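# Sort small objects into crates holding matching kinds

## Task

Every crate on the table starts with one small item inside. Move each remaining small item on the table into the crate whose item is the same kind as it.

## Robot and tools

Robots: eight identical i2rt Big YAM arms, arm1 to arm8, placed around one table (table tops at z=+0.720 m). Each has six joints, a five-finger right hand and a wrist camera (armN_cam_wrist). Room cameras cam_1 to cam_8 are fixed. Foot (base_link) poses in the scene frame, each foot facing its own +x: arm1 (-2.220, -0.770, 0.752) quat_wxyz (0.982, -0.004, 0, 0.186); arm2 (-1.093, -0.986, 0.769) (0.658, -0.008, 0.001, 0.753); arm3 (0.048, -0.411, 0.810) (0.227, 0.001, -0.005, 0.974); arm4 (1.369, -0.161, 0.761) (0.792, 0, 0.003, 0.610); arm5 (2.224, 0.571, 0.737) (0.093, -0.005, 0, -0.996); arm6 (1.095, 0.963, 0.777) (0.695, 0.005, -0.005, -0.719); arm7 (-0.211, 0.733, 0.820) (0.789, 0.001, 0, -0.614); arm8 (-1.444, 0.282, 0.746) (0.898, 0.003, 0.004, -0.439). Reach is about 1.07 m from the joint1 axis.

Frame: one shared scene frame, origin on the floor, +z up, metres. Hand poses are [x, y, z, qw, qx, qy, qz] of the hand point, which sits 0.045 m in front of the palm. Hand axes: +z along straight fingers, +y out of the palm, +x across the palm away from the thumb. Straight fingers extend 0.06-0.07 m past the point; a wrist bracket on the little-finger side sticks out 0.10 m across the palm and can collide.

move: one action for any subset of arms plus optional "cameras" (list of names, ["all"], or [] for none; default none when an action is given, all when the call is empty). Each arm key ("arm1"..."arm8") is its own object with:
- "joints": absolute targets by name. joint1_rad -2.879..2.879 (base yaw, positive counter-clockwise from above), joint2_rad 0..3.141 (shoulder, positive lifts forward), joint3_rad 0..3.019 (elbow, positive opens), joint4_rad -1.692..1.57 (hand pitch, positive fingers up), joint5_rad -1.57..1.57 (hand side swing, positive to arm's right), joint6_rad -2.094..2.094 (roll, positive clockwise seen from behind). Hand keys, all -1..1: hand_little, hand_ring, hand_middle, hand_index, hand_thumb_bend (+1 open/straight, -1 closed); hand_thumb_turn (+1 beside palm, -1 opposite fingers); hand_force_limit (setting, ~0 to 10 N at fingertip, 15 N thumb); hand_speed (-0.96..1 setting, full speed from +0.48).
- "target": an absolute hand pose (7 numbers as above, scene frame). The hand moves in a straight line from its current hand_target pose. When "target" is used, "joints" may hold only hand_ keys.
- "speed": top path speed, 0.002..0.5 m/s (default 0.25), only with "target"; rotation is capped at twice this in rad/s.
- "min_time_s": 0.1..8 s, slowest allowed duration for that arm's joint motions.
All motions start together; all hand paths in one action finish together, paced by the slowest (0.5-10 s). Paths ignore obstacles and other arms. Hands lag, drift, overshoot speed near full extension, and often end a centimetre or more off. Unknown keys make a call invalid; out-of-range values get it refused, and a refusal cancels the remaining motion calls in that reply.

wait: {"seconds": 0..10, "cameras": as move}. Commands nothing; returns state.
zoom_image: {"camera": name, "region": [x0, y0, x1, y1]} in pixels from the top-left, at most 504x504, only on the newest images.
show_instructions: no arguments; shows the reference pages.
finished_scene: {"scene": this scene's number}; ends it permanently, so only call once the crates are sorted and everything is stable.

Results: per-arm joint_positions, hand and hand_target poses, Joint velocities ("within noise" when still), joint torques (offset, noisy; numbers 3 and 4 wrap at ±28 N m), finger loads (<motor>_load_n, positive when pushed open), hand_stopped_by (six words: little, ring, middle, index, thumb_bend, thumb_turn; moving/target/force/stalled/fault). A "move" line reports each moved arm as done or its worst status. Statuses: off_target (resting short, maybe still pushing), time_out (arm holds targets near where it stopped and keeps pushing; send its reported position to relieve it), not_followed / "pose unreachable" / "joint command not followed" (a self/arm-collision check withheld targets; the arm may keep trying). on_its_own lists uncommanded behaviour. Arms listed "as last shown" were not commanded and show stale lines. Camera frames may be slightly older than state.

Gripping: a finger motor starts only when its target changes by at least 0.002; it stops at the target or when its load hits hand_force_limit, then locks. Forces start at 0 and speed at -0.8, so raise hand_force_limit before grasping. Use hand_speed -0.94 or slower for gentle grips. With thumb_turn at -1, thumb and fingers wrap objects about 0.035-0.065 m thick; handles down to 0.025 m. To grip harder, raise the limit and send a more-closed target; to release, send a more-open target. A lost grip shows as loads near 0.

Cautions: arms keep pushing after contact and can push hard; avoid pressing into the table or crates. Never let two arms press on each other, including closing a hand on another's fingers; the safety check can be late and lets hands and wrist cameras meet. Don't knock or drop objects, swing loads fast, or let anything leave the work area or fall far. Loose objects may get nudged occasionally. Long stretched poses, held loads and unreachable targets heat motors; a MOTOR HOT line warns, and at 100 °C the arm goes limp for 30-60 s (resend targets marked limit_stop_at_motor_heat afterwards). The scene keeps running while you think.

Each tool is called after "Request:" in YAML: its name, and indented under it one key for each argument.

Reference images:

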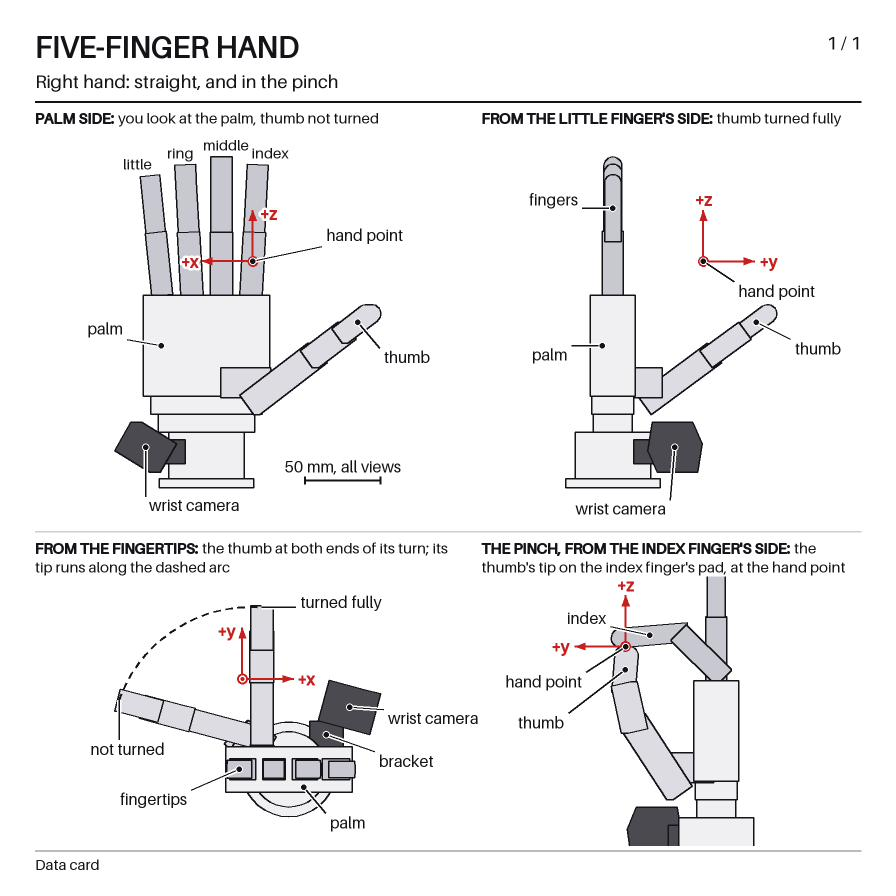

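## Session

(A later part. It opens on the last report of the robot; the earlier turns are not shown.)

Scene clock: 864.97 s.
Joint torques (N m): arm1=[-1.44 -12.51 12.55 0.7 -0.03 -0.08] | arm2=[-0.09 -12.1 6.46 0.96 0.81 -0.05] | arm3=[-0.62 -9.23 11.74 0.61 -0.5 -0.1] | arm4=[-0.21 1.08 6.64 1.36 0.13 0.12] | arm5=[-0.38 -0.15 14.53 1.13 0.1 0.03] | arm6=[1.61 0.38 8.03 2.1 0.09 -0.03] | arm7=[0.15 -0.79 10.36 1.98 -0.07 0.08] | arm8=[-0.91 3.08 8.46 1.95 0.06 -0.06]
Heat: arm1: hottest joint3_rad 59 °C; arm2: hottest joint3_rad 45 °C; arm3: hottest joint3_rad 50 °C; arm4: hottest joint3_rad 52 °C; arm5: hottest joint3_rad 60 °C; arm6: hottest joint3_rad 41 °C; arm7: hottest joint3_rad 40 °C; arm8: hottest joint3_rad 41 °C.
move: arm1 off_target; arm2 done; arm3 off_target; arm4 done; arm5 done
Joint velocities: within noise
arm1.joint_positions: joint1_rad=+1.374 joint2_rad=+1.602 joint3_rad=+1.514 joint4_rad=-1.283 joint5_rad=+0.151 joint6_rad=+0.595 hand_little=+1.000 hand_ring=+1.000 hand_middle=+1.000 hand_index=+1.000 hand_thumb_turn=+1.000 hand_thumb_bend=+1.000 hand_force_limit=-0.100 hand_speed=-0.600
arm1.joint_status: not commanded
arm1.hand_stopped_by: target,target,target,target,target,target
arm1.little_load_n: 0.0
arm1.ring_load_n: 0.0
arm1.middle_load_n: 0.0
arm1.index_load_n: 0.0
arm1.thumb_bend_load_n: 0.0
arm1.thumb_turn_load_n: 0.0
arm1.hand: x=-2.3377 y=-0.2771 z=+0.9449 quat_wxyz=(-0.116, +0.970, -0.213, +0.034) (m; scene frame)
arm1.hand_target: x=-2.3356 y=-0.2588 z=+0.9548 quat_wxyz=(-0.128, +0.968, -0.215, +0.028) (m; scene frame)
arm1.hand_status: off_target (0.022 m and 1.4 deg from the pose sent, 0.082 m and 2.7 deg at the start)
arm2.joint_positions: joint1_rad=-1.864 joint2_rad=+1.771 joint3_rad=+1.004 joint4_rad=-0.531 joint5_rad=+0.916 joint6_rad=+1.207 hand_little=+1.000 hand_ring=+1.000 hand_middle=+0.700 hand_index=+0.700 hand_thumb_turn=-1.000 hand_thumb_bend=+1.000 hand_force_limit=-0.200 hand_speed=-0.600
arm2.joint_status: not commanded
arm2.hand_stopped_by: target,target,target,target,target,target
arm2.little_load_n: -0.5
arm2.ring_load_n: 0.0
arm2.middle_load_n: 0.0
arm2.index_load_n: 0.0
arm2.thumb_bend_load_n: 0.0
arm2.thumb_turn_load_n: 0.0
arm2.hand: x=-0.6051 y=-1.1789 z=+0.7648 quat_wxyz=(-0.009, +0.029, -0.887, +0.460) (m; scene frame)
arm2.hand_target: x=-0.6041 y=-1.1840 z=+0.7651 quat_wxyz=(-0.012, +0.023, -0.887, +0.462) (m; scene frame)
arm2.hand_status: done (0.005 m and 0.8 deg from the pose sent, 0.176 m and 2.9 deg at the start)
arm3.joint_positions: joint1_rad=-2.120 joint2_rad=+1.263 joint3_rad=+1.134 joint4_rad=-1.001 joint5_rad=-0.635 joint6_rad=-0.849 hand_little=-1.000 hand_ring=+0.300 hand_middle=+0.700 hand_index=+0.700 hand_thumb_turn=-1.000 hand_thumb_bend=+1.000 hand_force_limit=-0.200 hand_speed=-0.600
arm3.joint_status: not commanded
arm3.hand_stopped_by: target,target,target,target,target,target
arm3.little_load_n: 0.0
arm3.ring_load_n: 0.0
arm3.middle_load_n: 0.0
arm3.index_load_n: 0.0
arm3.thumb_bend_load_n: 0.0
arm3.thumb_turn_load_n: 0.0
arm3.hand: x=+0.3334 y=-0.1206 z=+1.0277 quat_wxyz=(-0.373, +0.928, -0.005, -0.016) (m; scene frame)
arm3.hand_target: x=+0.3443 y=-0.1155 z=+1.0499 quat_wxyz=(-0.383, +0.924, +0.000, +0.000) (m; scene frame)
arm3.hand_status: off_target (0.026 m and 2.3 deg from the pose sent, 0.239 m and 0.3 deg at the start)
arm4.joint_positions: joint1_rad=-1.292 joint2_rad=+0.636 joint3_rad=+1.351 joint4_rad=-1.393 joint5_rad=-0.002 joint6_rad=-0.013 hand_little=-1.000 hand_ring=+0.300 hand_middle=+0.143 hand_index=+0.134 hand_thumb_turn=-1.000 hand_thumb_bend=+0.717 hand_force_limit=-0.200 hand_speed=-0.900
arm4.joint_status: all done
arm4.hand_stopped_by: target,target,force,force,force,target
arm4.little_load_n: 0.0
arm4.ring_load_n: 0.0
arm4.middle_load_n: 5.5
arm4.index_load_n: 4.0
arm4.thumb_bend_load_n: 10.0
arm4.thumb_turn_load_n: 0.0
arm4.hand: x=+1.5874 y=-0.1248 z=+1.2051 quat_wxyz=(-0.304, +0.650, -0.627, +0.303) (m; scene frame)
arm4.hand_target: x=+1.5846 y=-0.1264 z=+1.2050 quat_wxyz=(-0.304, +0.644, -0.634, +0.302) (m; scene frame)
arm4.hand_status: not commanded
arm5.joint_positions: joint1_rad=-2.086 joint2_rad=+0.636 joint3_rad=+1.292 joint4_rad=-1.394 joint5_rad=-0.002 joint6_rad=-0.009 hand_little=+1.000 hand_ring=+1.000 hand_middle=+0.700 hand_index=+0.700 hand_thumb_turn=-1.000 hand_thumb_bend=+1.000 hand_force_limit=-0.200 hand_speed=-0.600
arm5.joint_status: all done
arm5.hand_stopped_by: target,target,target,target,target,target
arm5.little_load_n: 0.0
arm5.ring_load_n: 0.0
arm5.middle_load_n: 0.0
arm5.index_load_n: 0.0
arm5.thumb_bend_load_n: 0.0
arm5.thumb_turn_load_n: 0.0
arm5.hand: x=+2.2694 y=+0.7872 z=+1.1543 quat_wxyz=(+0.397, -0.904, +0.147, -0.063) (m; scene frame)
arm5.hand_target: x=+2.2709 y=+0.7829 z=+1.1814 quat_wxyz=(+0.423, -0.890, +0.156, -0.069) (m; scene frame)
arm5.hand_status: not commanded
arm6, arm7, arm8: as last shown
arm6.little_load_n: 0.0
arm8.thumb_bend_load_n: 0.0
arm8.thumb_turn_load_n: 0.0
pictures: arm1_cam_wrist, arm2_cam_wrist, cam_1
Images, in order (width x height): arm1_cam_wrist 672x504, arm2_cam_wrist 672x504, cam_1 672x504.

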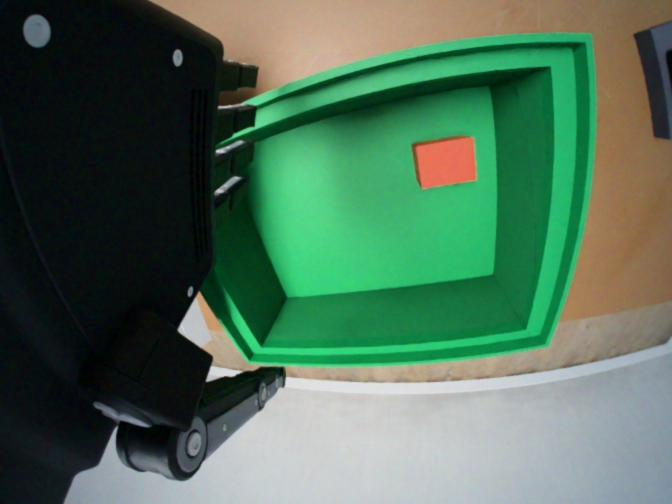

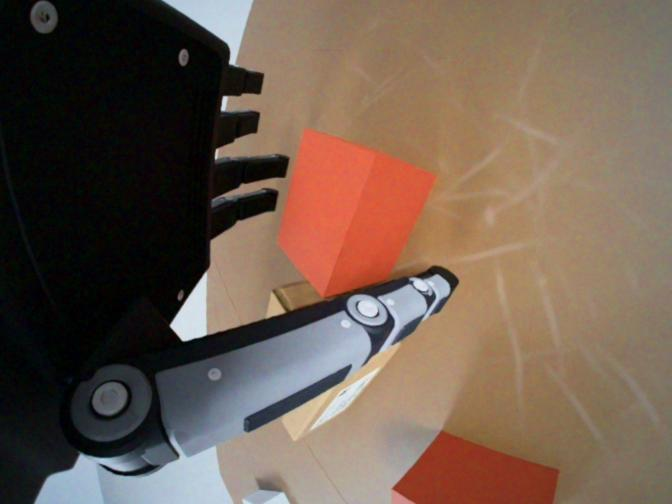

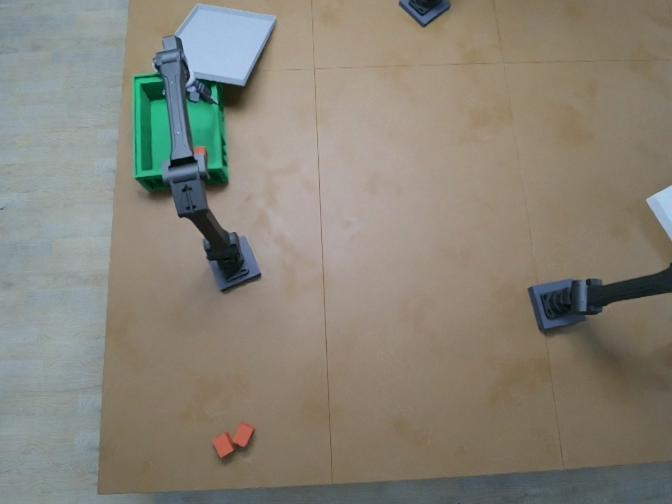

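Request:
move:
  arm1: {"joints":{"joint1_rad":-1.84,"joint2_rad":0.63,"joint3_rad":1.35,"joint4_rad":-1.4,"joint5_rad":0,"joint6_rad":0,"hand_speed":0.2,"hand_thumb_turn":-1,"hand_index":0.7,"hand_middle":0.7},"min_time_s":5}
  arm2: {"joints":{"hand_speed":-0.9,"hand_force_limit":-0.2,"hand_index":-0.3,"hand_middle":-0.3,"hand_thumb_bend":0.0}}
  arm3: {"joints":{"joint1_rad":1.35,"joint2_rad":0.63,"joint3_rad":1.35,"joint4_rad":-1.4,"joint5_rad":0,"joint6_rad":0,"hand_little":0.3},"min_time_s":5}
  arm4: {"target":[1.918,-0.308,1.06,0.183,-0.683,0.683,-0.183],"speed":0.2}
  arm5: {"target":[2.372,0.995,0.97,0.4132,-0.7939,-0.3958,0.2060],"speed":0.2}
  cameras: ["arm4_cam_wrist","arm5_cam_wrist","cam_1"]

Request:
zoom_image:
  camera: "cam_1"
  region: [110, 0, 300, 210]

Request:
zoom_image:
  camera: "arm5_cam_wrist"
  region: [380, 120, 600, 300]

Scene clock: 882.53 s.
Joint torques (N m): arm1=[-1.55 1.26 6.17 1.39 -0.13 -0.08] | arm2=[-0.03 -12.1 6.46 0.96 0.81 -0.05] | arm3=[0.15 -0.67 10.43 1.35 0.15 -0.03] | arm4=[-0.09 -13.92 11.85 0.69 -0.02 -0.07] | arm5=[2.08 -12.69 15.17 -0.42 -0.68 -0.13] | arm6=[1.44 0.21 8.06 2.07 0.11 -0.03] | arm7=[0.15 -0.73 10.37 1.98 -0.03 0.02] | arm8=[-0.85 3.08 8.44 1.95 0.06 -0.06]
Heat: arm1: hottest joint3_rad 59 °C; arm2: hottest joint3_rad 42 °C; arm3: hottest joint3_rad 53 °C; arm4: hottest joint3_rad 51 °C; arm5: hottest joint3_rad 58 °C; arm6: hottest joint3_rad 41 °C; arm7: hottest joint3_rad 40 °C; arm8: hottest joint3_rad 41 °C.
move: arm1 done; arm2 off_target; arm3 done; arm4 off_target; arm5 off_target
Joint velocities: within noise
arm1.joint_positions: joint1_rad=-1.829 joint2_rad=+0.635 joint3_rad=+1.365 joint4_rad=-1.391 joint5_rad=+0.003 joint6_rad=+0.008 hand_little=+1.000 hand_ring=+1.000 hand_middle=+0.700 hand_index=+0.700 hand_thumb_turn=-1.000 hand_thumb_bend=+1.000 hand_force_limit=-0.100 hand_speed=+0.200
arm1.joint_status: all done
arm1.hand_stopped_by: target,target,target,target,target,target
arm1.little_load_n: 0.0
arm1.ring_load_n: 0.0
arm1.middle_load_n: 0.0
arm1.index_load_n: 0.0
arm1.thumb_bend_load_n: 0.0
arm1.thumb_turn_load_n: 0.0
arm1.hand: x=-2.1651 y=-0.9782 z=+1.2062 quat_wxyz=(-0.027, +0.048, -0.895, +0.442) (m; scene frame)
arm1.hand_target: x=-2.1677 y=-0.9757 z=+1.1987 quat_wxyz=(-0.023, +0.048, -0.899, +0.434) (m; scene frame)
arm1.hand_status: not commanded
arm2.joint_positions: joint1_rad=-1.865 joint2_rad=+1.771 joint3_rad=+1.004 joint4_rad=-0.531 joint5_rad=+0.916 joint6_rad=+1.207 hand_little=+1.000 hand_ring=+1.000 hand_middle=+0.069 hand_index=+0.041 hand_thumb_turn=-1.000 hand_thumb_bend=+0.674 hand_force_limit=-0.200 hand_speed=-0.900
arm2.joint_status: hand_middle off_target (ended at +0.069, target -0.300); hand_index off_target (ended at +0.041, target -0.300); hand_thumb_bend off_target (ended at +0.674, target +0.000); the others done
arm2.hand_stopped_by: target,target,force,force,force,target
arm2.little_load_n: -0.5
arm2.ring_load_n: 0.0
arm2.middle_load_n: 2.5
arm2.index_load_n: 6.0
arm2.thumb_bend_load_n: 9.0
arm2.thumb_turn_load_n: -1.0
arm2.hand: x=-0.6053 y=-1.1793 z=+0.7648 quat_wxyz=(-0.009, +0.029, -0.887, +0.460) (m; scene frame)
arm2.hand_target: x=-0.6040 y=-1.1840 z=+0.7651 quat_wxyz=(-0.012, +0.023, -0.887, +0.462) (m; scene frame)
arm2.hand_status: not commanded
arm3.joint_positions: joint1_rad=+1.343 joint2_rad=+0.635 joint3_rad=+1.304 joint4_rad=-1.386 joint5_rad=-0.003 joint6_rad=-0.009 hand_little=+0.300 hand_ring=+0.300 hand_middle=+0.700 hand_index=+0.700 hand_thumb_turn=-1.000 hand_thumb_bend=+1.000 hand_force_limit=-0.200 hand_speed=-0.600
arm3.joint_status: all done
arm3.hand_stopped_by: target,target,target,target,target,target
arm3.little_load_n: 0.0
arm3.ring_load_n: 0.0
arm3.middle_load_n: 0.0
arm3.index_load_n: 0.0
arm3.thumb_bend_load_n: 0.0
arm3.thumb_turn_load_n: 0.0
arm3.hand: x=-0.0680 y=-0.6048 z=+1.2329 quat_wxyz=(-0.141, +0.301, +0.861, -0.385) (m; scene frame)
arm3.hand_target: x=-0.0632 y=-0.6016 z=+1.2528 quat_wxyz=(-0.144, +0.299, +0.853, -0.401) (m; scene frame)
arm3.hand_status: not commanded
arm4.joint_positions: joint1_rad=-1.648 joint2_rad=+1.641 joint3_rad=+1.752 joint4_rad=-1.218 joint5_rad=-0.175 joint6_rad=-0.286 hand_little=-1.000 hand_ring=+0.300 hand_middle=+0.143 hand_index=+0.134 hand_thumb_turn=-1.000 hand_thumb_bend=+0.717 hand_force_limit=-0.200 hand_speed=-0.900
arm4.joint_status: not commanded
arm4.hand_stopped_by: target,target,force,force,force,target
arm4.little_load_n: 0.0
arm4.ring_load_n: 0.0
arm4.middle_load_n: 6.0
arm4.index_load_n: 4.0
arm4.thumb_bend_load_n: 10.0
arm4.thumb_turn_load_n: -0.5
arm4.hand: x=+1.9087 y=-0.2991 z=+1.0399 quat_wxyz=(-0.177, +0.684, -0.688, +0.164) (m; scene frame)
arm4.hand_target: x=+1.9170 y=-0.3077 z=+1.0599 quat_wxyz=(-0.183, +0.683, -0.683, +0.183) (m; scene frame)
arm4.hand_status: off_target (0.024 m and 2.3 deg from the pose sent, 0.405 m and 20.9 deg at the start)
arm5.joint_positions: joint1_rad=-2.385 joint2_rad=+1.509 joint3_rad=+1.349 joint4_rad=-1.397 joint5_rad=-0.949 joint6_rad=-1.502 hand_little=+1.000 hand_ring=+1.000 hand_middle=+0.700 hand_index=+0.700 hand_thumb_turn=-1.000 hand_thumb_bend=+1.000 hand_force_limit=-0.200 hand_speed=-0.600
arm5.joint_status: not commanded
arm5.hand_stopped_by: target,target,target,target,target,target
arm5.little_load_n: 0.0
arm5.ring_load_n: 0.0
arm5.middle_load_n: 0.0
arm5.index_load_n: 0.0
arm5.thumb_bend_load_n: 0.0
arm5.thumb_turn_load_n: 0.0
arm5.hand: x=+2.3670 y=+0.9770 z=+0.9528 quat_wxyz=(+0.404, -0.803, -0.378, +0.220) (m; scene frame)
arm5.hand_target: x=+2.3714 y=+0.9939 z=+0.9701 quat_wxyz=(+0.414, -0.794, -0.395, +0.206) (m; scene frame)
arm5.hand_status: off_target (0.025 m and 3.0 deg from the pose sent, 0.296 m and 71.7 deg at the start)
arm6, arm7, arm8: as last shown
arm7.index_load_n: 0.5
pictures: arm4_cam_wrist, arm5_cam_wrist, cam_1
Images, in order (width x height): arm4_cam_wrist 672x504, arm5_cam_wrist 672x504, cam_1 672x504.

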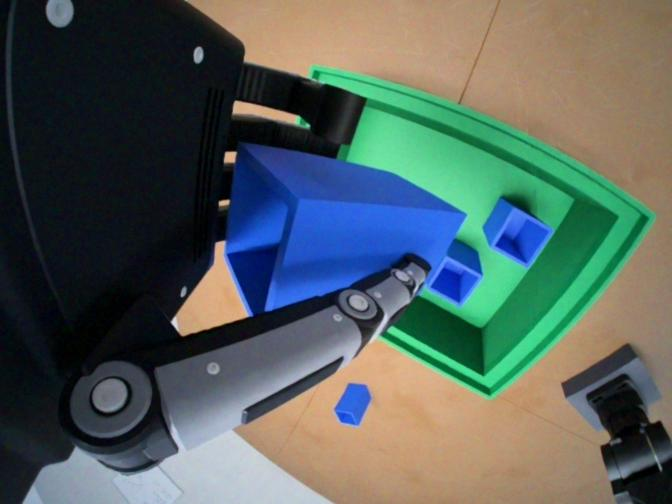

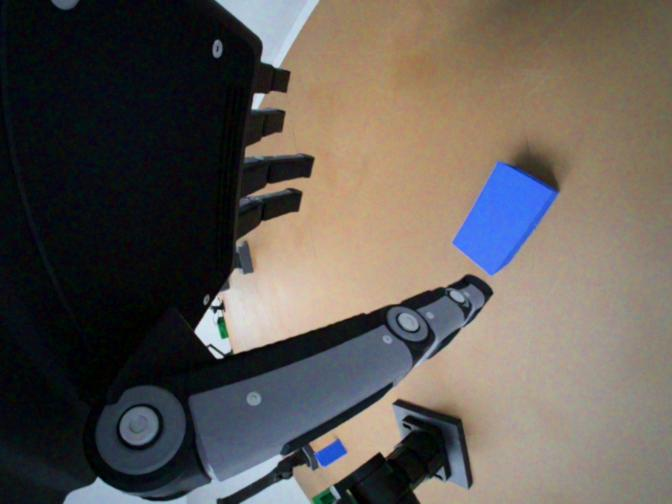

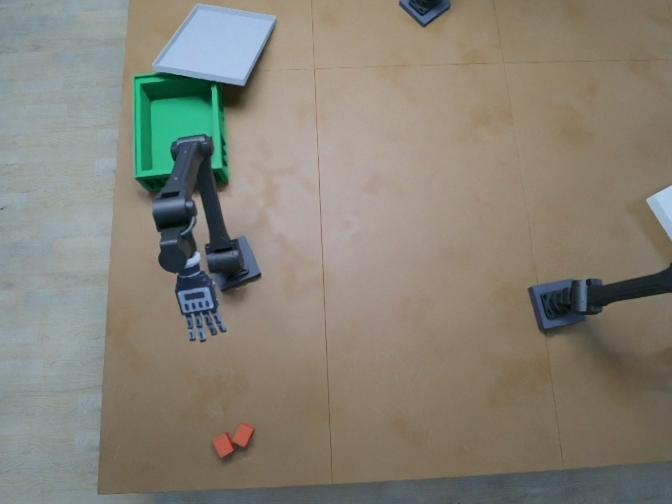

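Scaled by 2.400.

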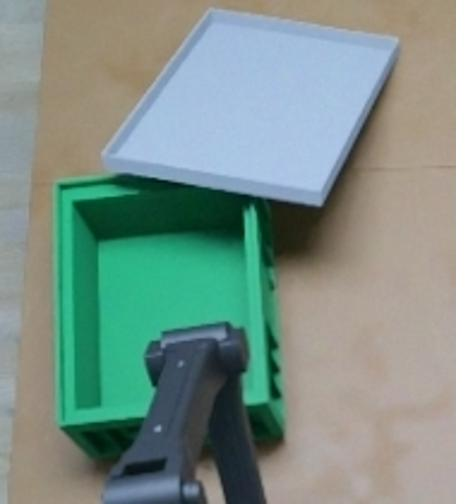

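Scaled by 2.291 from the camera's 672x504 image, which has a finer 960x720 frame.

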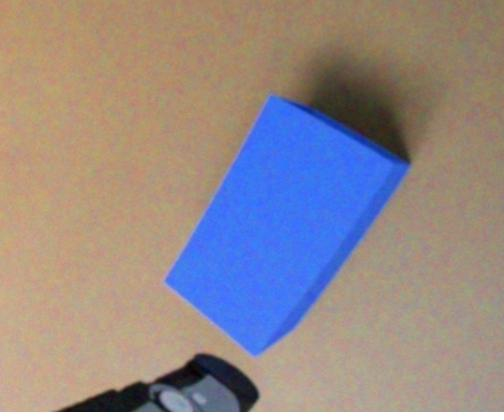

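Request:
move:
  arm1: {"target":[-2.180,-1.310,1.0,0.0242,-0.0464,0.8859,-0.4611],"speed":0.25}
  arm2: {"target":[-0.604,-1.184,0.97,0.0121,-0.0232,0.8869,-0.4616],"speed":0.12}
  arm3: {"target":[-0.418,-0.916,0.97,0.1871,-0.3594,-0.8111,0.4222],"speed":0.25}
  arm4: {"target":[1.902,-0.305,0.812,0.183,-0.683,0.683,-0.183],"speed":0.12}
  arm5: {"target":[2.386,0.973,0.756,0.4250,-0.8166,-0.3466,0.1804],"speed":0.1}
  cameras: ["arm1_cam_wrist","arm3_cam_wrist","arm4_cam_wrist","arm5_cam_wrist"]

Request:
zoom_image:
  camera: "arm1_cam_wrist"
  region: [380, 130, 600, 310]

Request:
zoom_image:
  camera: "arm3_cam_wrist"
  region: [380, 130, 600, 310]

Scene clock: 901.63 s.
Joint torques (N m): arm1=[-1.44 -9.41 11.54 2.21 -0.17 -0.08] | arm2=[-0.15 -12.75 13.81 -0.03 0.78 -0.12] | arm3=[-1.2 -13.92 11.74 2.96 0.18 0.01] | arm4=[-0.5 -13.57 7.23 1.83 -0.05 -0.09] | arm5=[-0.44 -13.22 7.31 0.59 -0.51 0.04] | arm6=[1.44 0.21 8.03 2.02 0.09 -0.02] | arm7=[0.97 -1.03 10.45 1.92 -0.04 0.07] | arm8=[-0.91 3.08 8.44 1.96 0.06 -0.06]
Heat: arm1: hottest joint3_rad 56 °C; arm2: hottest joint3_rad 40 °C; arm3: hottest joint3_rad 56 °C; arm4: hottest joint3_rad 55 °C; arm5: hottest joint3_rad 55 °C; arm6: hottest joint3_rad 41 °C; arm7: hottest joint3_rad 40 °C; arm8: hottest joint3_rad 41 °C.
move: arm1 off_target; arm2 off_target; arm3 off_target; arm4 done; arm5 done
Joint velocities: within noise
arm1.joint_positions: joint1_rad=-1.941 joint2_rad=+1.288 joint3_rad=+1.097 joint4_rad=-0.465 joint5_rad=-0.087 joint6_rad=-0.057 hand_little=+1.000 hand_ring=+1.000 hand_middle=+0.700 hand_index=+0.700 hand_thumb_turn=-1.000 hand_thumb_bend=+1.000 hand_force_limit=-0.100 hand_speed=+0.200
arm1.joint_status: not commanded
arm1.hand_stopped_by: target,target,target,target,target,target
arm1.little_load_n: 0.0
arm1.ring_load_n: 0.0
arm1.middle_load_n: 0.0
arm1.index_load_n: 0.0
arm1.thumb_bend_load_n: 0.0
arm1.thumb_turn_load_n: 0.0
arm1.hand: x=-2.1743 y=-1.2970 z=+0.9866 quat_wxyz=(-0.028, +0.047, -0.893, +0.446) (m; scene frame)
arm1.hand_target: x=-2.1801 y=-1.3093 z=+1.0000 quat_wxyz=(-0.024, +0.046, -0.886, +0.461) (m; scene frame)
arm1.hand_status: off_target (0.020 m and 1.9 deg from the pose sent, 0.391 m and 2.4 deg at the start)
arm2.joint_positions: joint1_rad=-1.868 joint2_rad=+1.530 joint3_rad=+1.223 joint4_rad=-1.044 joint5_rad=+0.916 joint6_rad=+1.206 hand_little=+1.000 hand_ring=+1.000 hand_middle=+0.069 hand_index=+0.041 hand_thumb_turn=-1.000 hand_thumb_bend=+0.674 hand_force_limit=-0.200 hand_speed=-0.900
arm2.joint_status: not commanded
arm2.hand_stopped_by: target,target,force,force,force,target
arm2.little_load_n: 0.0
arm2.ring_load_n: 0.0
arm2.middle_load_n: 2.5
arm2.index_load_n: 5.5
arm2.thumb_bend_load_n: 9.5
arm2.thumb_turn_load_n: -1.0
arm2.hand: x=-0.6203 y=-1.1769 z=+0.9339 quat_wxyz=(+0.016, +0.040, -0.889, +0.455) (m; scene frame)
arm2.hand_target: x=-0.6058 y=-1.1836 z=+0.9702 quat_wxyz=(-0.013, +0.023, -0.887, +0.462) (m; scene frame)
arm2.hand_status: off_target (0.040 m and 3.8 deg from the pose sent, 0.205 m and 0.8 deg at the start)
arm3.joint_positions: joint1_rad=+1.252 joint2_rad=+1.676 joint3_rad=+1.293 joint4_rad=-0.275 joint5_rad=+0.035 joint6_rad=+0.025 hand_little=+0.300 hand_ring=+0.300 hand_middle=+0.700 hand_index=+0.700 hand_thumb_turn=-1.000 hand_thumb_bend=+1.000 hand_force_limit=-0.200 hand_speed=-0.600
arm3.joint_status: not commanded
arm3.hand_stopped_by: target,target,target,target,target,target
arm3.little_load_n: 0.0
arm3.ring_load_n: 0.0
arm3.middle_load_n: 0.0
arm3.index_load_n: 0.0
arm3.thumb_bend_load_n: 0.0
arm3.thumb_turn_load_n: 0.0
arm3.hand: x=-0.3969 y=-0.9019 z=+0.9499 quat_wxyz=(-0.177, +0.356, +0.826, -0.400) (m; scene frame)
arm3.hand_target: x=-0.4167 y=-0.9146 z=+0.9707 quat_wxyz=(-0.187, +0.359, +0.811, -0.422) (m; scene frame)
arm3.hand_status: off_target (0.032 m and 3.3 deg from the pose sent, 0.537 m and 11.2 deg at the start)
arm4.joint_positions: joint1_rad=-1.649 joint2_rad=+1.710 joint3_rad=+1.228 joint4_rad=-0.597 joint5_rad=-0.175 joint6_rad=-0.288 hand_little=-1.000 hand_ring=+0.300 hand_middle=+0.143 hand_index=+0.134 hand_thumb_turn=-1.000 hand_thumb_bend=+0.717 hand_force_limit=-0.200 hand_speed=-0.900
arm4.joint_status: not commanded
arm4.hand_stopped_by: target,target,force,force,force,target
arm4.little_load_n: 0.0
arm4.ring_load_n: 0.0
arm4.middle_load_n: 6.0
arm4.index_load_n: 4.0
arm4.thumb_bend_load_n: 10.0
arm4.thumb_turn_load_n: 0.0
arm4.hand: x=+1.8995 y=-0.2980 z=+0.8149 quat_wxyz=(-0.183, +0.683, -0.685, +0.177) (m; scene frame)
arm4.hand_target: x=+1.9020 y=-0.3051 z=+0.8122 quat_wxyz=(-0.183, +0.683, -0.683, +0.183) (m; scene frame)
arm4.hand_status: done (0.008 m and 0.7 deg from the pose sent, 0.228 m and 2.3 deg at the start)
arm5.joint_positions: joint1_rad=-2.421 joint2_rad=+1.665 joint3_rad=+0.987 joint4_rad=-0.754 joint5_rad=-0.948 joint6_rad=-1.423 hand_little=+1.000 hand_ring=+1.000 hand_middle=+0.700 hand_index=+0.700 hand_thumb_turn=-1.000 hand_thumb_bend=+1.000 hand_force_limit=-0.200 hand_speed=-0.600
arm5.joint_status: not commanded
arm5.hand_stopped_by: target,target,target,target,target,target
arm5.little_load_n: 0.0
arm5.ring_load_n: 0.0
arm5.middle_load_n: 0.0
arm5.index_load_n: 0.0
arm5.thumb_bend_load_n: 0.0
arm5.thumb_turn_load_n: 0.0
arm5.hand: x=+2.3808 y=+0.9756 z=+0.7618 quat_wxyz=(+0.426, -0.812, -0.357, +0.180) (m; scene frame)
arm5.hand_target: x=+2.3859 y=+0.9730 z=+0.7562 quat_wxyz=(+0.425, -0.816, -0.347, +0.180) (m; scene frame)
arm5.hand_status: done (0.008 m and 1.3 deg from the pose sent, 0.198 m and 6.5 deg at the start)
arm6.joint_positions: joint1_rad=+0.158 joint2_rad=+0.617 joint3_rad=+1.346 joint4_rad=-1.226 joint5_rad=+0.123 joint6_rad=-1.438 hand_little=+1.000 hand_ring=+1.000 hand_middle=+1.000 hand_index=+1.000 hand_thumb_turn=+1.000 hand_thumb_bend=+1.000 hand_force_limit=+0.000 hand_speed=-0.800
arm6.joint_status: not commanded
arm6.hand_stopped_by: target,target,target,target,target,target
arm6.little_load_n: 0.0
arm6.ring_load_n: 0.0
arm6.middle_load_n: 0.0
arm6.index_load_n: 0.0
arm6.thumb_bend_load_n: 0.0
arm6.thumb_turn_load_n: 0.0
arm6.hand: x=+1.0394 y=+0.7070 z=+1.2777 quat_wxyz=(+0.349, +0.579, -0.634, +0.375) (m; scene frame)
arm6.hand_target: x=+1.0391 y=+0.7082 z=+1.2905 quat_wxyz=(+0.356, +0.573, -0.630, +0.385) (m; scene frame)
arm6.hand_status: not commanded
arm7.joint_positions: joint1_rad=-0.389 joint2_rad=+0.647 joint3_rad=+1.338 joint4_rad=-1.438 joint5_rad=-0.120 joint6_rad=-1.352 hand_little=+1.000 hand_ring=+1.000 hand_middle=+1.000 hand_index=+1.000 hand_thumb_turn=+1.000 hand_thumb_bend=+1.000 hand_force_limit=+0.000 hand_speed=-0.800
arm7.joint_status: not commanded
arm7.hand_stopped_by: target,target,target,target,target,target
arm7.little_load_n: 0.0
arm7.ring_load_n: 0.0
arm7.middle_load_n: 0.0
arm7.index_load_n: 0.0
arm7.thumb_bend_load_n: 0.0
arm7.thumb_turn_load_n: 0.0
arm7.hand: x=-0.2721 y=+0.5129 z=+1.2583 quat_wxyz=(+0.230, +0.540, -0.739, +0.330) (m; scene frame)
arm7.hand_target: x=-0.2721 y=+0.5130 z=+1.2669 quat_wxyz=(+0.237, +0.538, -0.735, +0.337) (m; scene frame)
arm7.hand_status: not commanded
arm8.joint_positions: joint1_rad=+0.337 joint2_rad=+0.576 joint3_rad=+1.350 joint4_rad=-1.192 joint5_rad=+0.072 joint6_rad=-1.074 hand_little=+1.000 hand_ring=+1.000 hand_middle=+1.000 hand_index=+1.000 hand_thumb_turn=+1.000 hand_thumb_bend=+1.000 hand_force_limit=+0.000 hand_speed=-0.800
arm8.joint_status: not commanded
arm8.hand_stopped_by: target,target,target,target,target,target
arm8.little_load_n: 0.0
arm8.ring_load_n: 0.0
arm8.middle_load_n: 0.0
arm8.index_load_n: 0.0
arm8.thumb_bend_load_n: 0.0
arm8.thumb_turn_load_n: 0.0
arm8.hand: x=-1.2728 y=+0.1065 z=+1.2457 quat_wxyz=(+0.049, +0.713, -0.446, +0.539) (m; scene frame)
arm8.hand_target: x=-1.2743 y=+0.1075 z=+1.2545 quat_wxyz=(+0.049, +0.708, -0.443, +0.548) (m; scene frame)
arm8.hand_status: not commanded
pictures: arm1_cam_wrist, arm3_cam_wrist, arm4_cam_wrist, arm5_cam_wrist
Images, in order (width x height): arm1_cam_wrist 672x504, arm3_cam_wrist 672x504, arm4_cam_wrist 672x504, arm5_cam_wrist 672x504.

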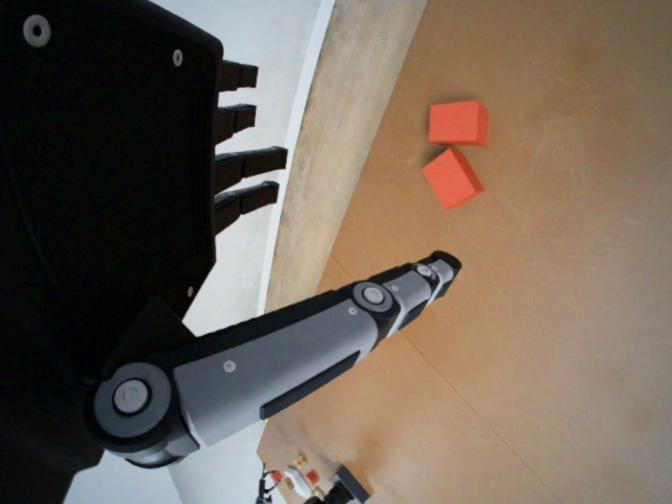

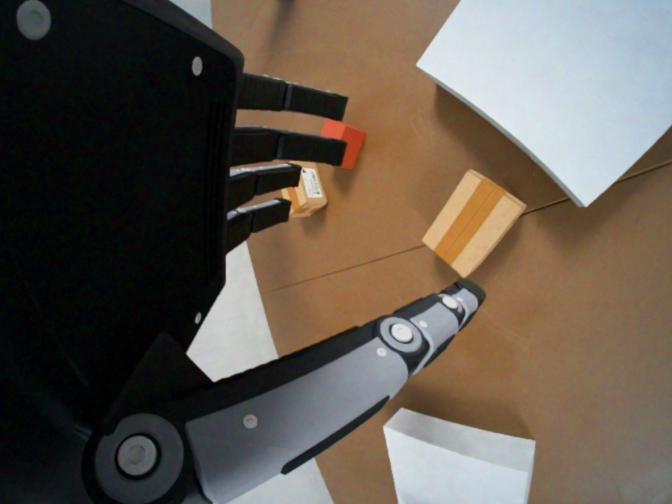

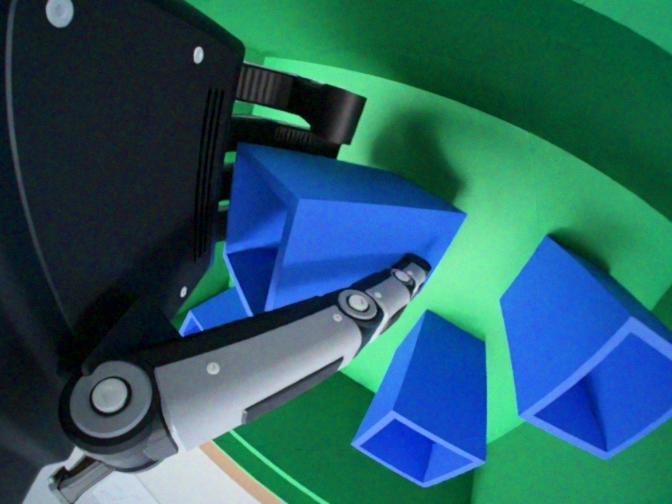

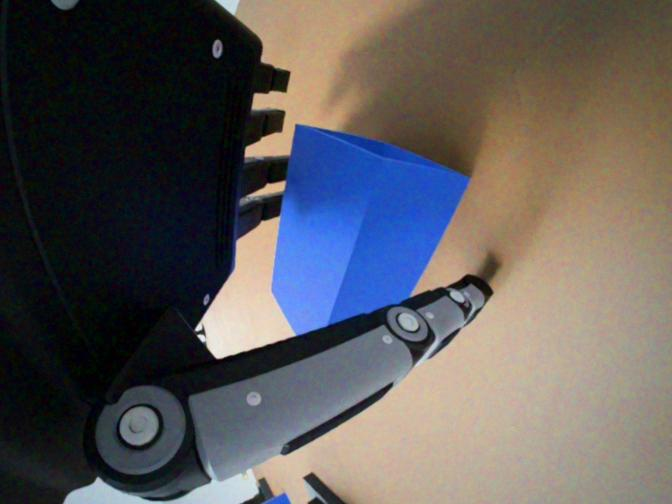

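Scaled by 2.291 from the camera's 672x504 image, which has a finer 960x720 frame.

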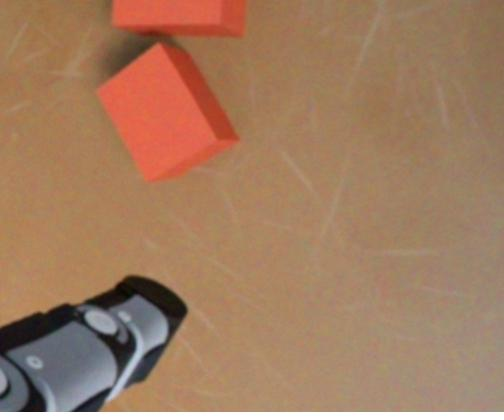

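Scaled by 2.291 from the camera's 672x504 image, which has a finer 960x720 frame.

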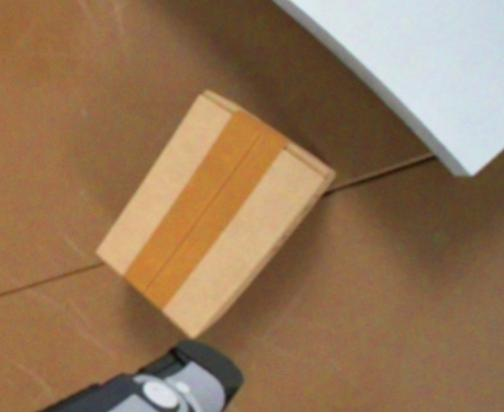

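Request:
move:
  arm1: {"target":[-2.262,-1.385,0.88,0.1039,-0.1995,0.8644,-0.4499],"speed":0.15}
  arm2: {"joints":{"joint1_rad":1.1,"joint2_rad":0.63,"joint3_rad":1.35,"joint4_rad":-1.4,"joint5_rad":0,"joint6_rad":0},"min_time_s":5}
  arm3: {"target":[-0.398,-0.893,0.763,0.2024,-0.3889,-0.7974,0.4150],"speed":0.1}
  arm4: {"joints":{"hand_speed":-0.6,"hand_index":0.7,"hand_middle":0.7,"hand_thumb_bend":1.0}}
  arm5: {"joints":{"hand_speed":-0.9,"hand_force_limit":-0.2,"hand_index":-0.3,"hand_middle":-0.3,"hand_thumb_bend":0.0}}
  cameras: ["arm1_cam_wrist","arm3_cam_wrist"]

Request:
zoom_image:
  camera: "arm1_cam_wrist"
  region: [360, 100, 580, 280]

Scene clock: 942.43 s.
Joint torques (N m): arm1=[-1.32 -13.27 12.37 1.73 -0.46 -0.09] | arm2=[1.49 1.96 13.19 0.98 -0.02 -0.14] | arm3=[0.15 -14.56 5.24 3.1 0.22 0.01] | arm4=[0.26 -13.51 7.12 1.63 -0.06 -0.1] | arm5=[-0.44 -13.27 7.25 0.59 -0.51 0.02] | arm6=[1.61 0.15 8.03 2.07 0.09 -0.02] | arm7=[0.32 -0.85 10.33 1.95 -0.05 0.03] | arm8=[-0.91 3.08 8.44 1.95 0.06 -0.05]
Heat: arm1: hottest joint3_rad 61 °C; arm2: hottest joint3_rad 46 °C; arm3: hottest joint3_rad 60 °C; arm4: hottest joint3_rad 46 °C; arm5: hottest joint3_rad 48 °C; arm6: hottest joint3_rad 41 °C; arm7: hottest joint3_rad 40 °C; arm8: hottest joint3_rad 41 °C.
move: arm1 off_target; arm2 done; arm3 off_target; arm4 done; arm5 off_target
Joint velocities: within noise
arm1.joint_positions: joint1_rad=-2.171 joint2_rad=+1.661 joint3_rad=+1.188 joint4_rad=-0.308 joint5_rad=-0.541 joint6_rad=-0.435 hand_little=+1.000 hand_ring=+1.000 hand_middle=+0.700 hand_index=+0.700 hand_thumb_turn=-1.000 hand_thumb_bend=+1.000 hand_force_limit=-0.100 hand_speed=+0.200
arm1.joint_status: not commanded
arm1.hand_stopped_by: target,target,target,target,target,target
arm1.little_load_n: 0.0
arm1.ring_load_n: 0.0
arm1.middle_load_n: 0.0
arm1.index_load_n: 0.0
arm1.thumb_bend_load_n: 0.0
arm1.thumb_turn_load_n: 0.0
arm1.hand: x=-2.2516 y=-1.3630 z=+0.8678 quat_wxyz=(-0.113, +0.196, -0.872, +0.434) (m; scene frame)
arm1.hand_target: x=-2.2620 y=-1.3836 z=+0.8804 quat_wxyz=(-0.104, +0.199, -0.864, +0.450) (m; scene frame)
arm1.hand_status: off_target (0.027 m and 2.3 deg from the pose sent, 0.164 m and 19.9 deg at the start)
arm2.joint_positions: joint1_rad=+1.092 joint2_rad=+0.634 joint3_rad=+1.294 joint4_rad=-1.394 joint5_rad=+0.002 joint6_rad=+0.011 hand_little=+1.000 hand_ring=+1.000 hand_middle=+0.069 hand_index=+0.041 hand_thumb_turn=-1.000 hand_thumb_bend=+0.674 hand_force_limit=-0.200 hand_speed=-0.900
arm2.joint_status: all done
arm2.hand_stopped_by: target,target,force,force,force,target
arm2.little_load_n: 0.0
arm2.ring_load_n: 0.0
arm2.middle_load_n: 2.5
arm2.index_load_n: 6.0
arm2.thumb_bend_load_n: 9.0
arm2.thumb_turn_load_n: -1.0
arm2.hand: x=-1.3123 y=-0.9368 z=+1.1860 quat_wxyz=(-0.324, +0.753, +0.522, -0.234) (m; scene frame)
arm2.hand_target: x=-1.3090 y=-0.9393 z=+1.2115 quat_wxyz=(-0.344, +0.739, +0.523, -0.249) (m; scene frame)
arm2.hand_status: not commanded
arm3.joint_positions: joint1_rad=+1.252 joint2_rad=+1.932 joint3_rad=+1.070 joint4_rad=+0.259 joint5_rad=+0.108 joint6_rad=+0.077 hand_little=+0.300 hand_ring=+0.300 hand_middle=+0.700 hand_index=+0.700 hand_thumb_turn=-1.000 hand_thumb_bend=+1.000 hand_force_limit=-0.200 hand_speed=-0.600
arm3.joint_status: not commanded
arm3.hand_stopped_by: target,target,target,target,target,target
arm3.little_load_n: 0.0
arm3.ring_load_n: 0.0
arm3.middle_load_n: 0.0
arm3.index_load_n: 0.0
arm3.thumb_bend_load_n: 0.0
arm3.thumb_turn_load_n: 0.0
arm3.hand: x=-0.4035 y=-0.8906 z=+0.7740 quat_wxyz=(-0.206, +0.388, +0.797, -0.416) (m; scene frame)
arm3.hand_target: x=-0.3979 y=-0.8927 z=+0.7632 quat_wxyz=(-0.202, +0.389, +0.797, -0.415) (m; scene frame)
arm3.hand_status: off_target (0.013 m and 0.4 deg from the pose sent, 0.187 m and 6.0 deg at the start)
arm4.joint_positions: joint1_rad=-1.650 joint2_rad=+1.710 joint3_rad=+1.228 joint4_rad=-0.595 joint5_rad=-0.175 joint6_rad=-0.290 hand_little=-1.000 hand_ring=+0.300 hand_middle=+0.700 hand_index=+0.700 hand_thumb_turn=-1.000 hand_thumb_bend=+1.000 hand_force_limit=-0.200 hand_speed=-0.600
arm4.joint_status: all done
arm4.hand_stopped_by: target,target,target,target,target,target
arm4.little_load_n: 0.0
arm4.ring_load_n: 0.0
arm4.middle_load_n: 0.0
arm4.index_load_n: 0.0
arm4.thumb_bend_load_n: 0.0
arm4.thumb_turn_load_n: 0.0
arm4.hand: x=+1.8997 y=-0.2985 z=+0.8150 quat_wxyz=(-0.183, +0.683, -0.684, +0.178) (m; scene frame)
arm4.hand_target: x=+1.9020 y=-0.3050 z=+0.8122 quat_wxyz=(-0.183, +0.683, -0.683, +0.183) (m; scene frame)
arm4.hand_status: not commanded
arm5.joint_positions: joint1_rad=-2.421 joint2_rad=+1.665 joint3_rad=+0.987 joint4_rad=-0.754 joint5_rad=-0.948 joint6_rad=-1.422 hand_little=+1.000 hand_ring=+1.000 hand_middle=+0.144 hand_index=+0.134 hand_thumb_turn=-1.000 hand_thumb_bend=+0.718 hand_force_limit=-0.200 hand_speed=-0.900
arm5.joint_status: hand_middle off_target (ended at +0.144, target -0.300); hand_index off_target (ended at +0.134, target -0.300); hand_thumb_bend off_target (ended at +0.718, target +0.000); the others done
arm5.hand_stopped_by: target,target,force,force,force,target
arm5.little_load_n: 0.0
arm5.ring_load_n: 0.0
arm5.middle_load_n: 3.5
arm5.index_load_n: 6.0
arm5.thumb_bend_load_n: 8.0
arm5.thumb_turn_load_n: -2.0
arm5.hand: x=+2.3807 y=+0.9756 z=+0.7618 quat_wxyz=(+0.426, -0.812, -0.356, +0.180) (m; scene frame)
arm5.hand_target: x=+2.3859 y=+0.9730 z=+0.7562 quat_wxyz=(+0.425, -0.816, -0.347, +0.180) (m; scene frame)
arm5.hand_status: not commanded
arm6, arm7, arm8: as last shown
arm6.index_load_n: 0.5
arm6.thumb_turn_load_n: -0.5
pictures: arm1_cam_wrist, arm3_cam_wrist
Images, in order (width x height): arm1_cam_wrist 672x504, arm3_cam_wrist 672x504.

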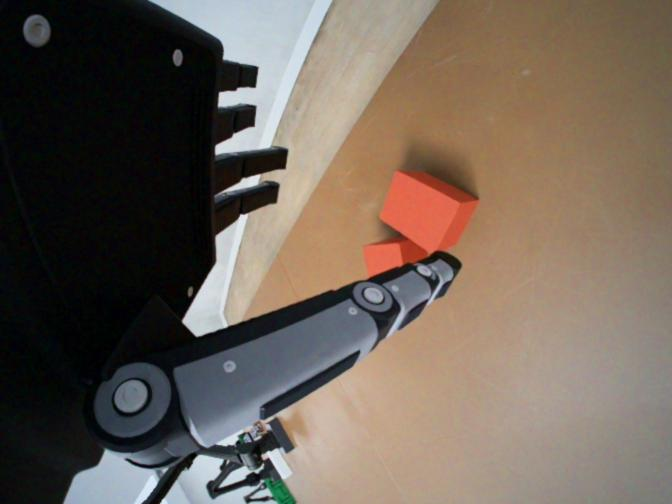

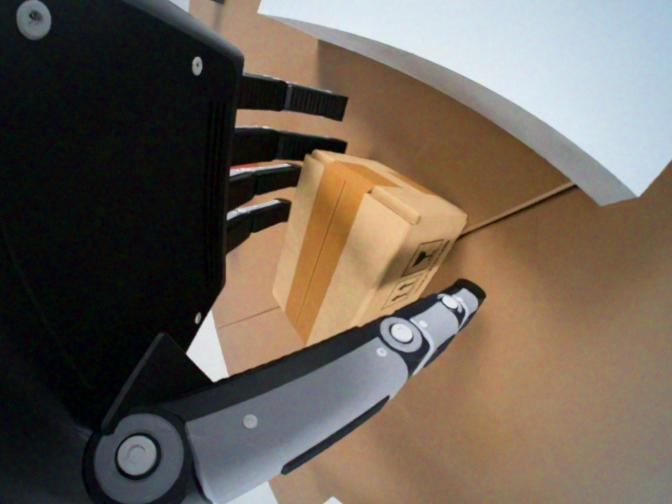

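Scaled by 2.291 from the camera's 672x504 image, which has a finer 960x720 frame.

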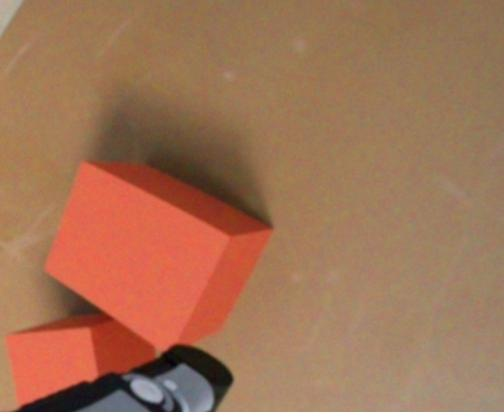

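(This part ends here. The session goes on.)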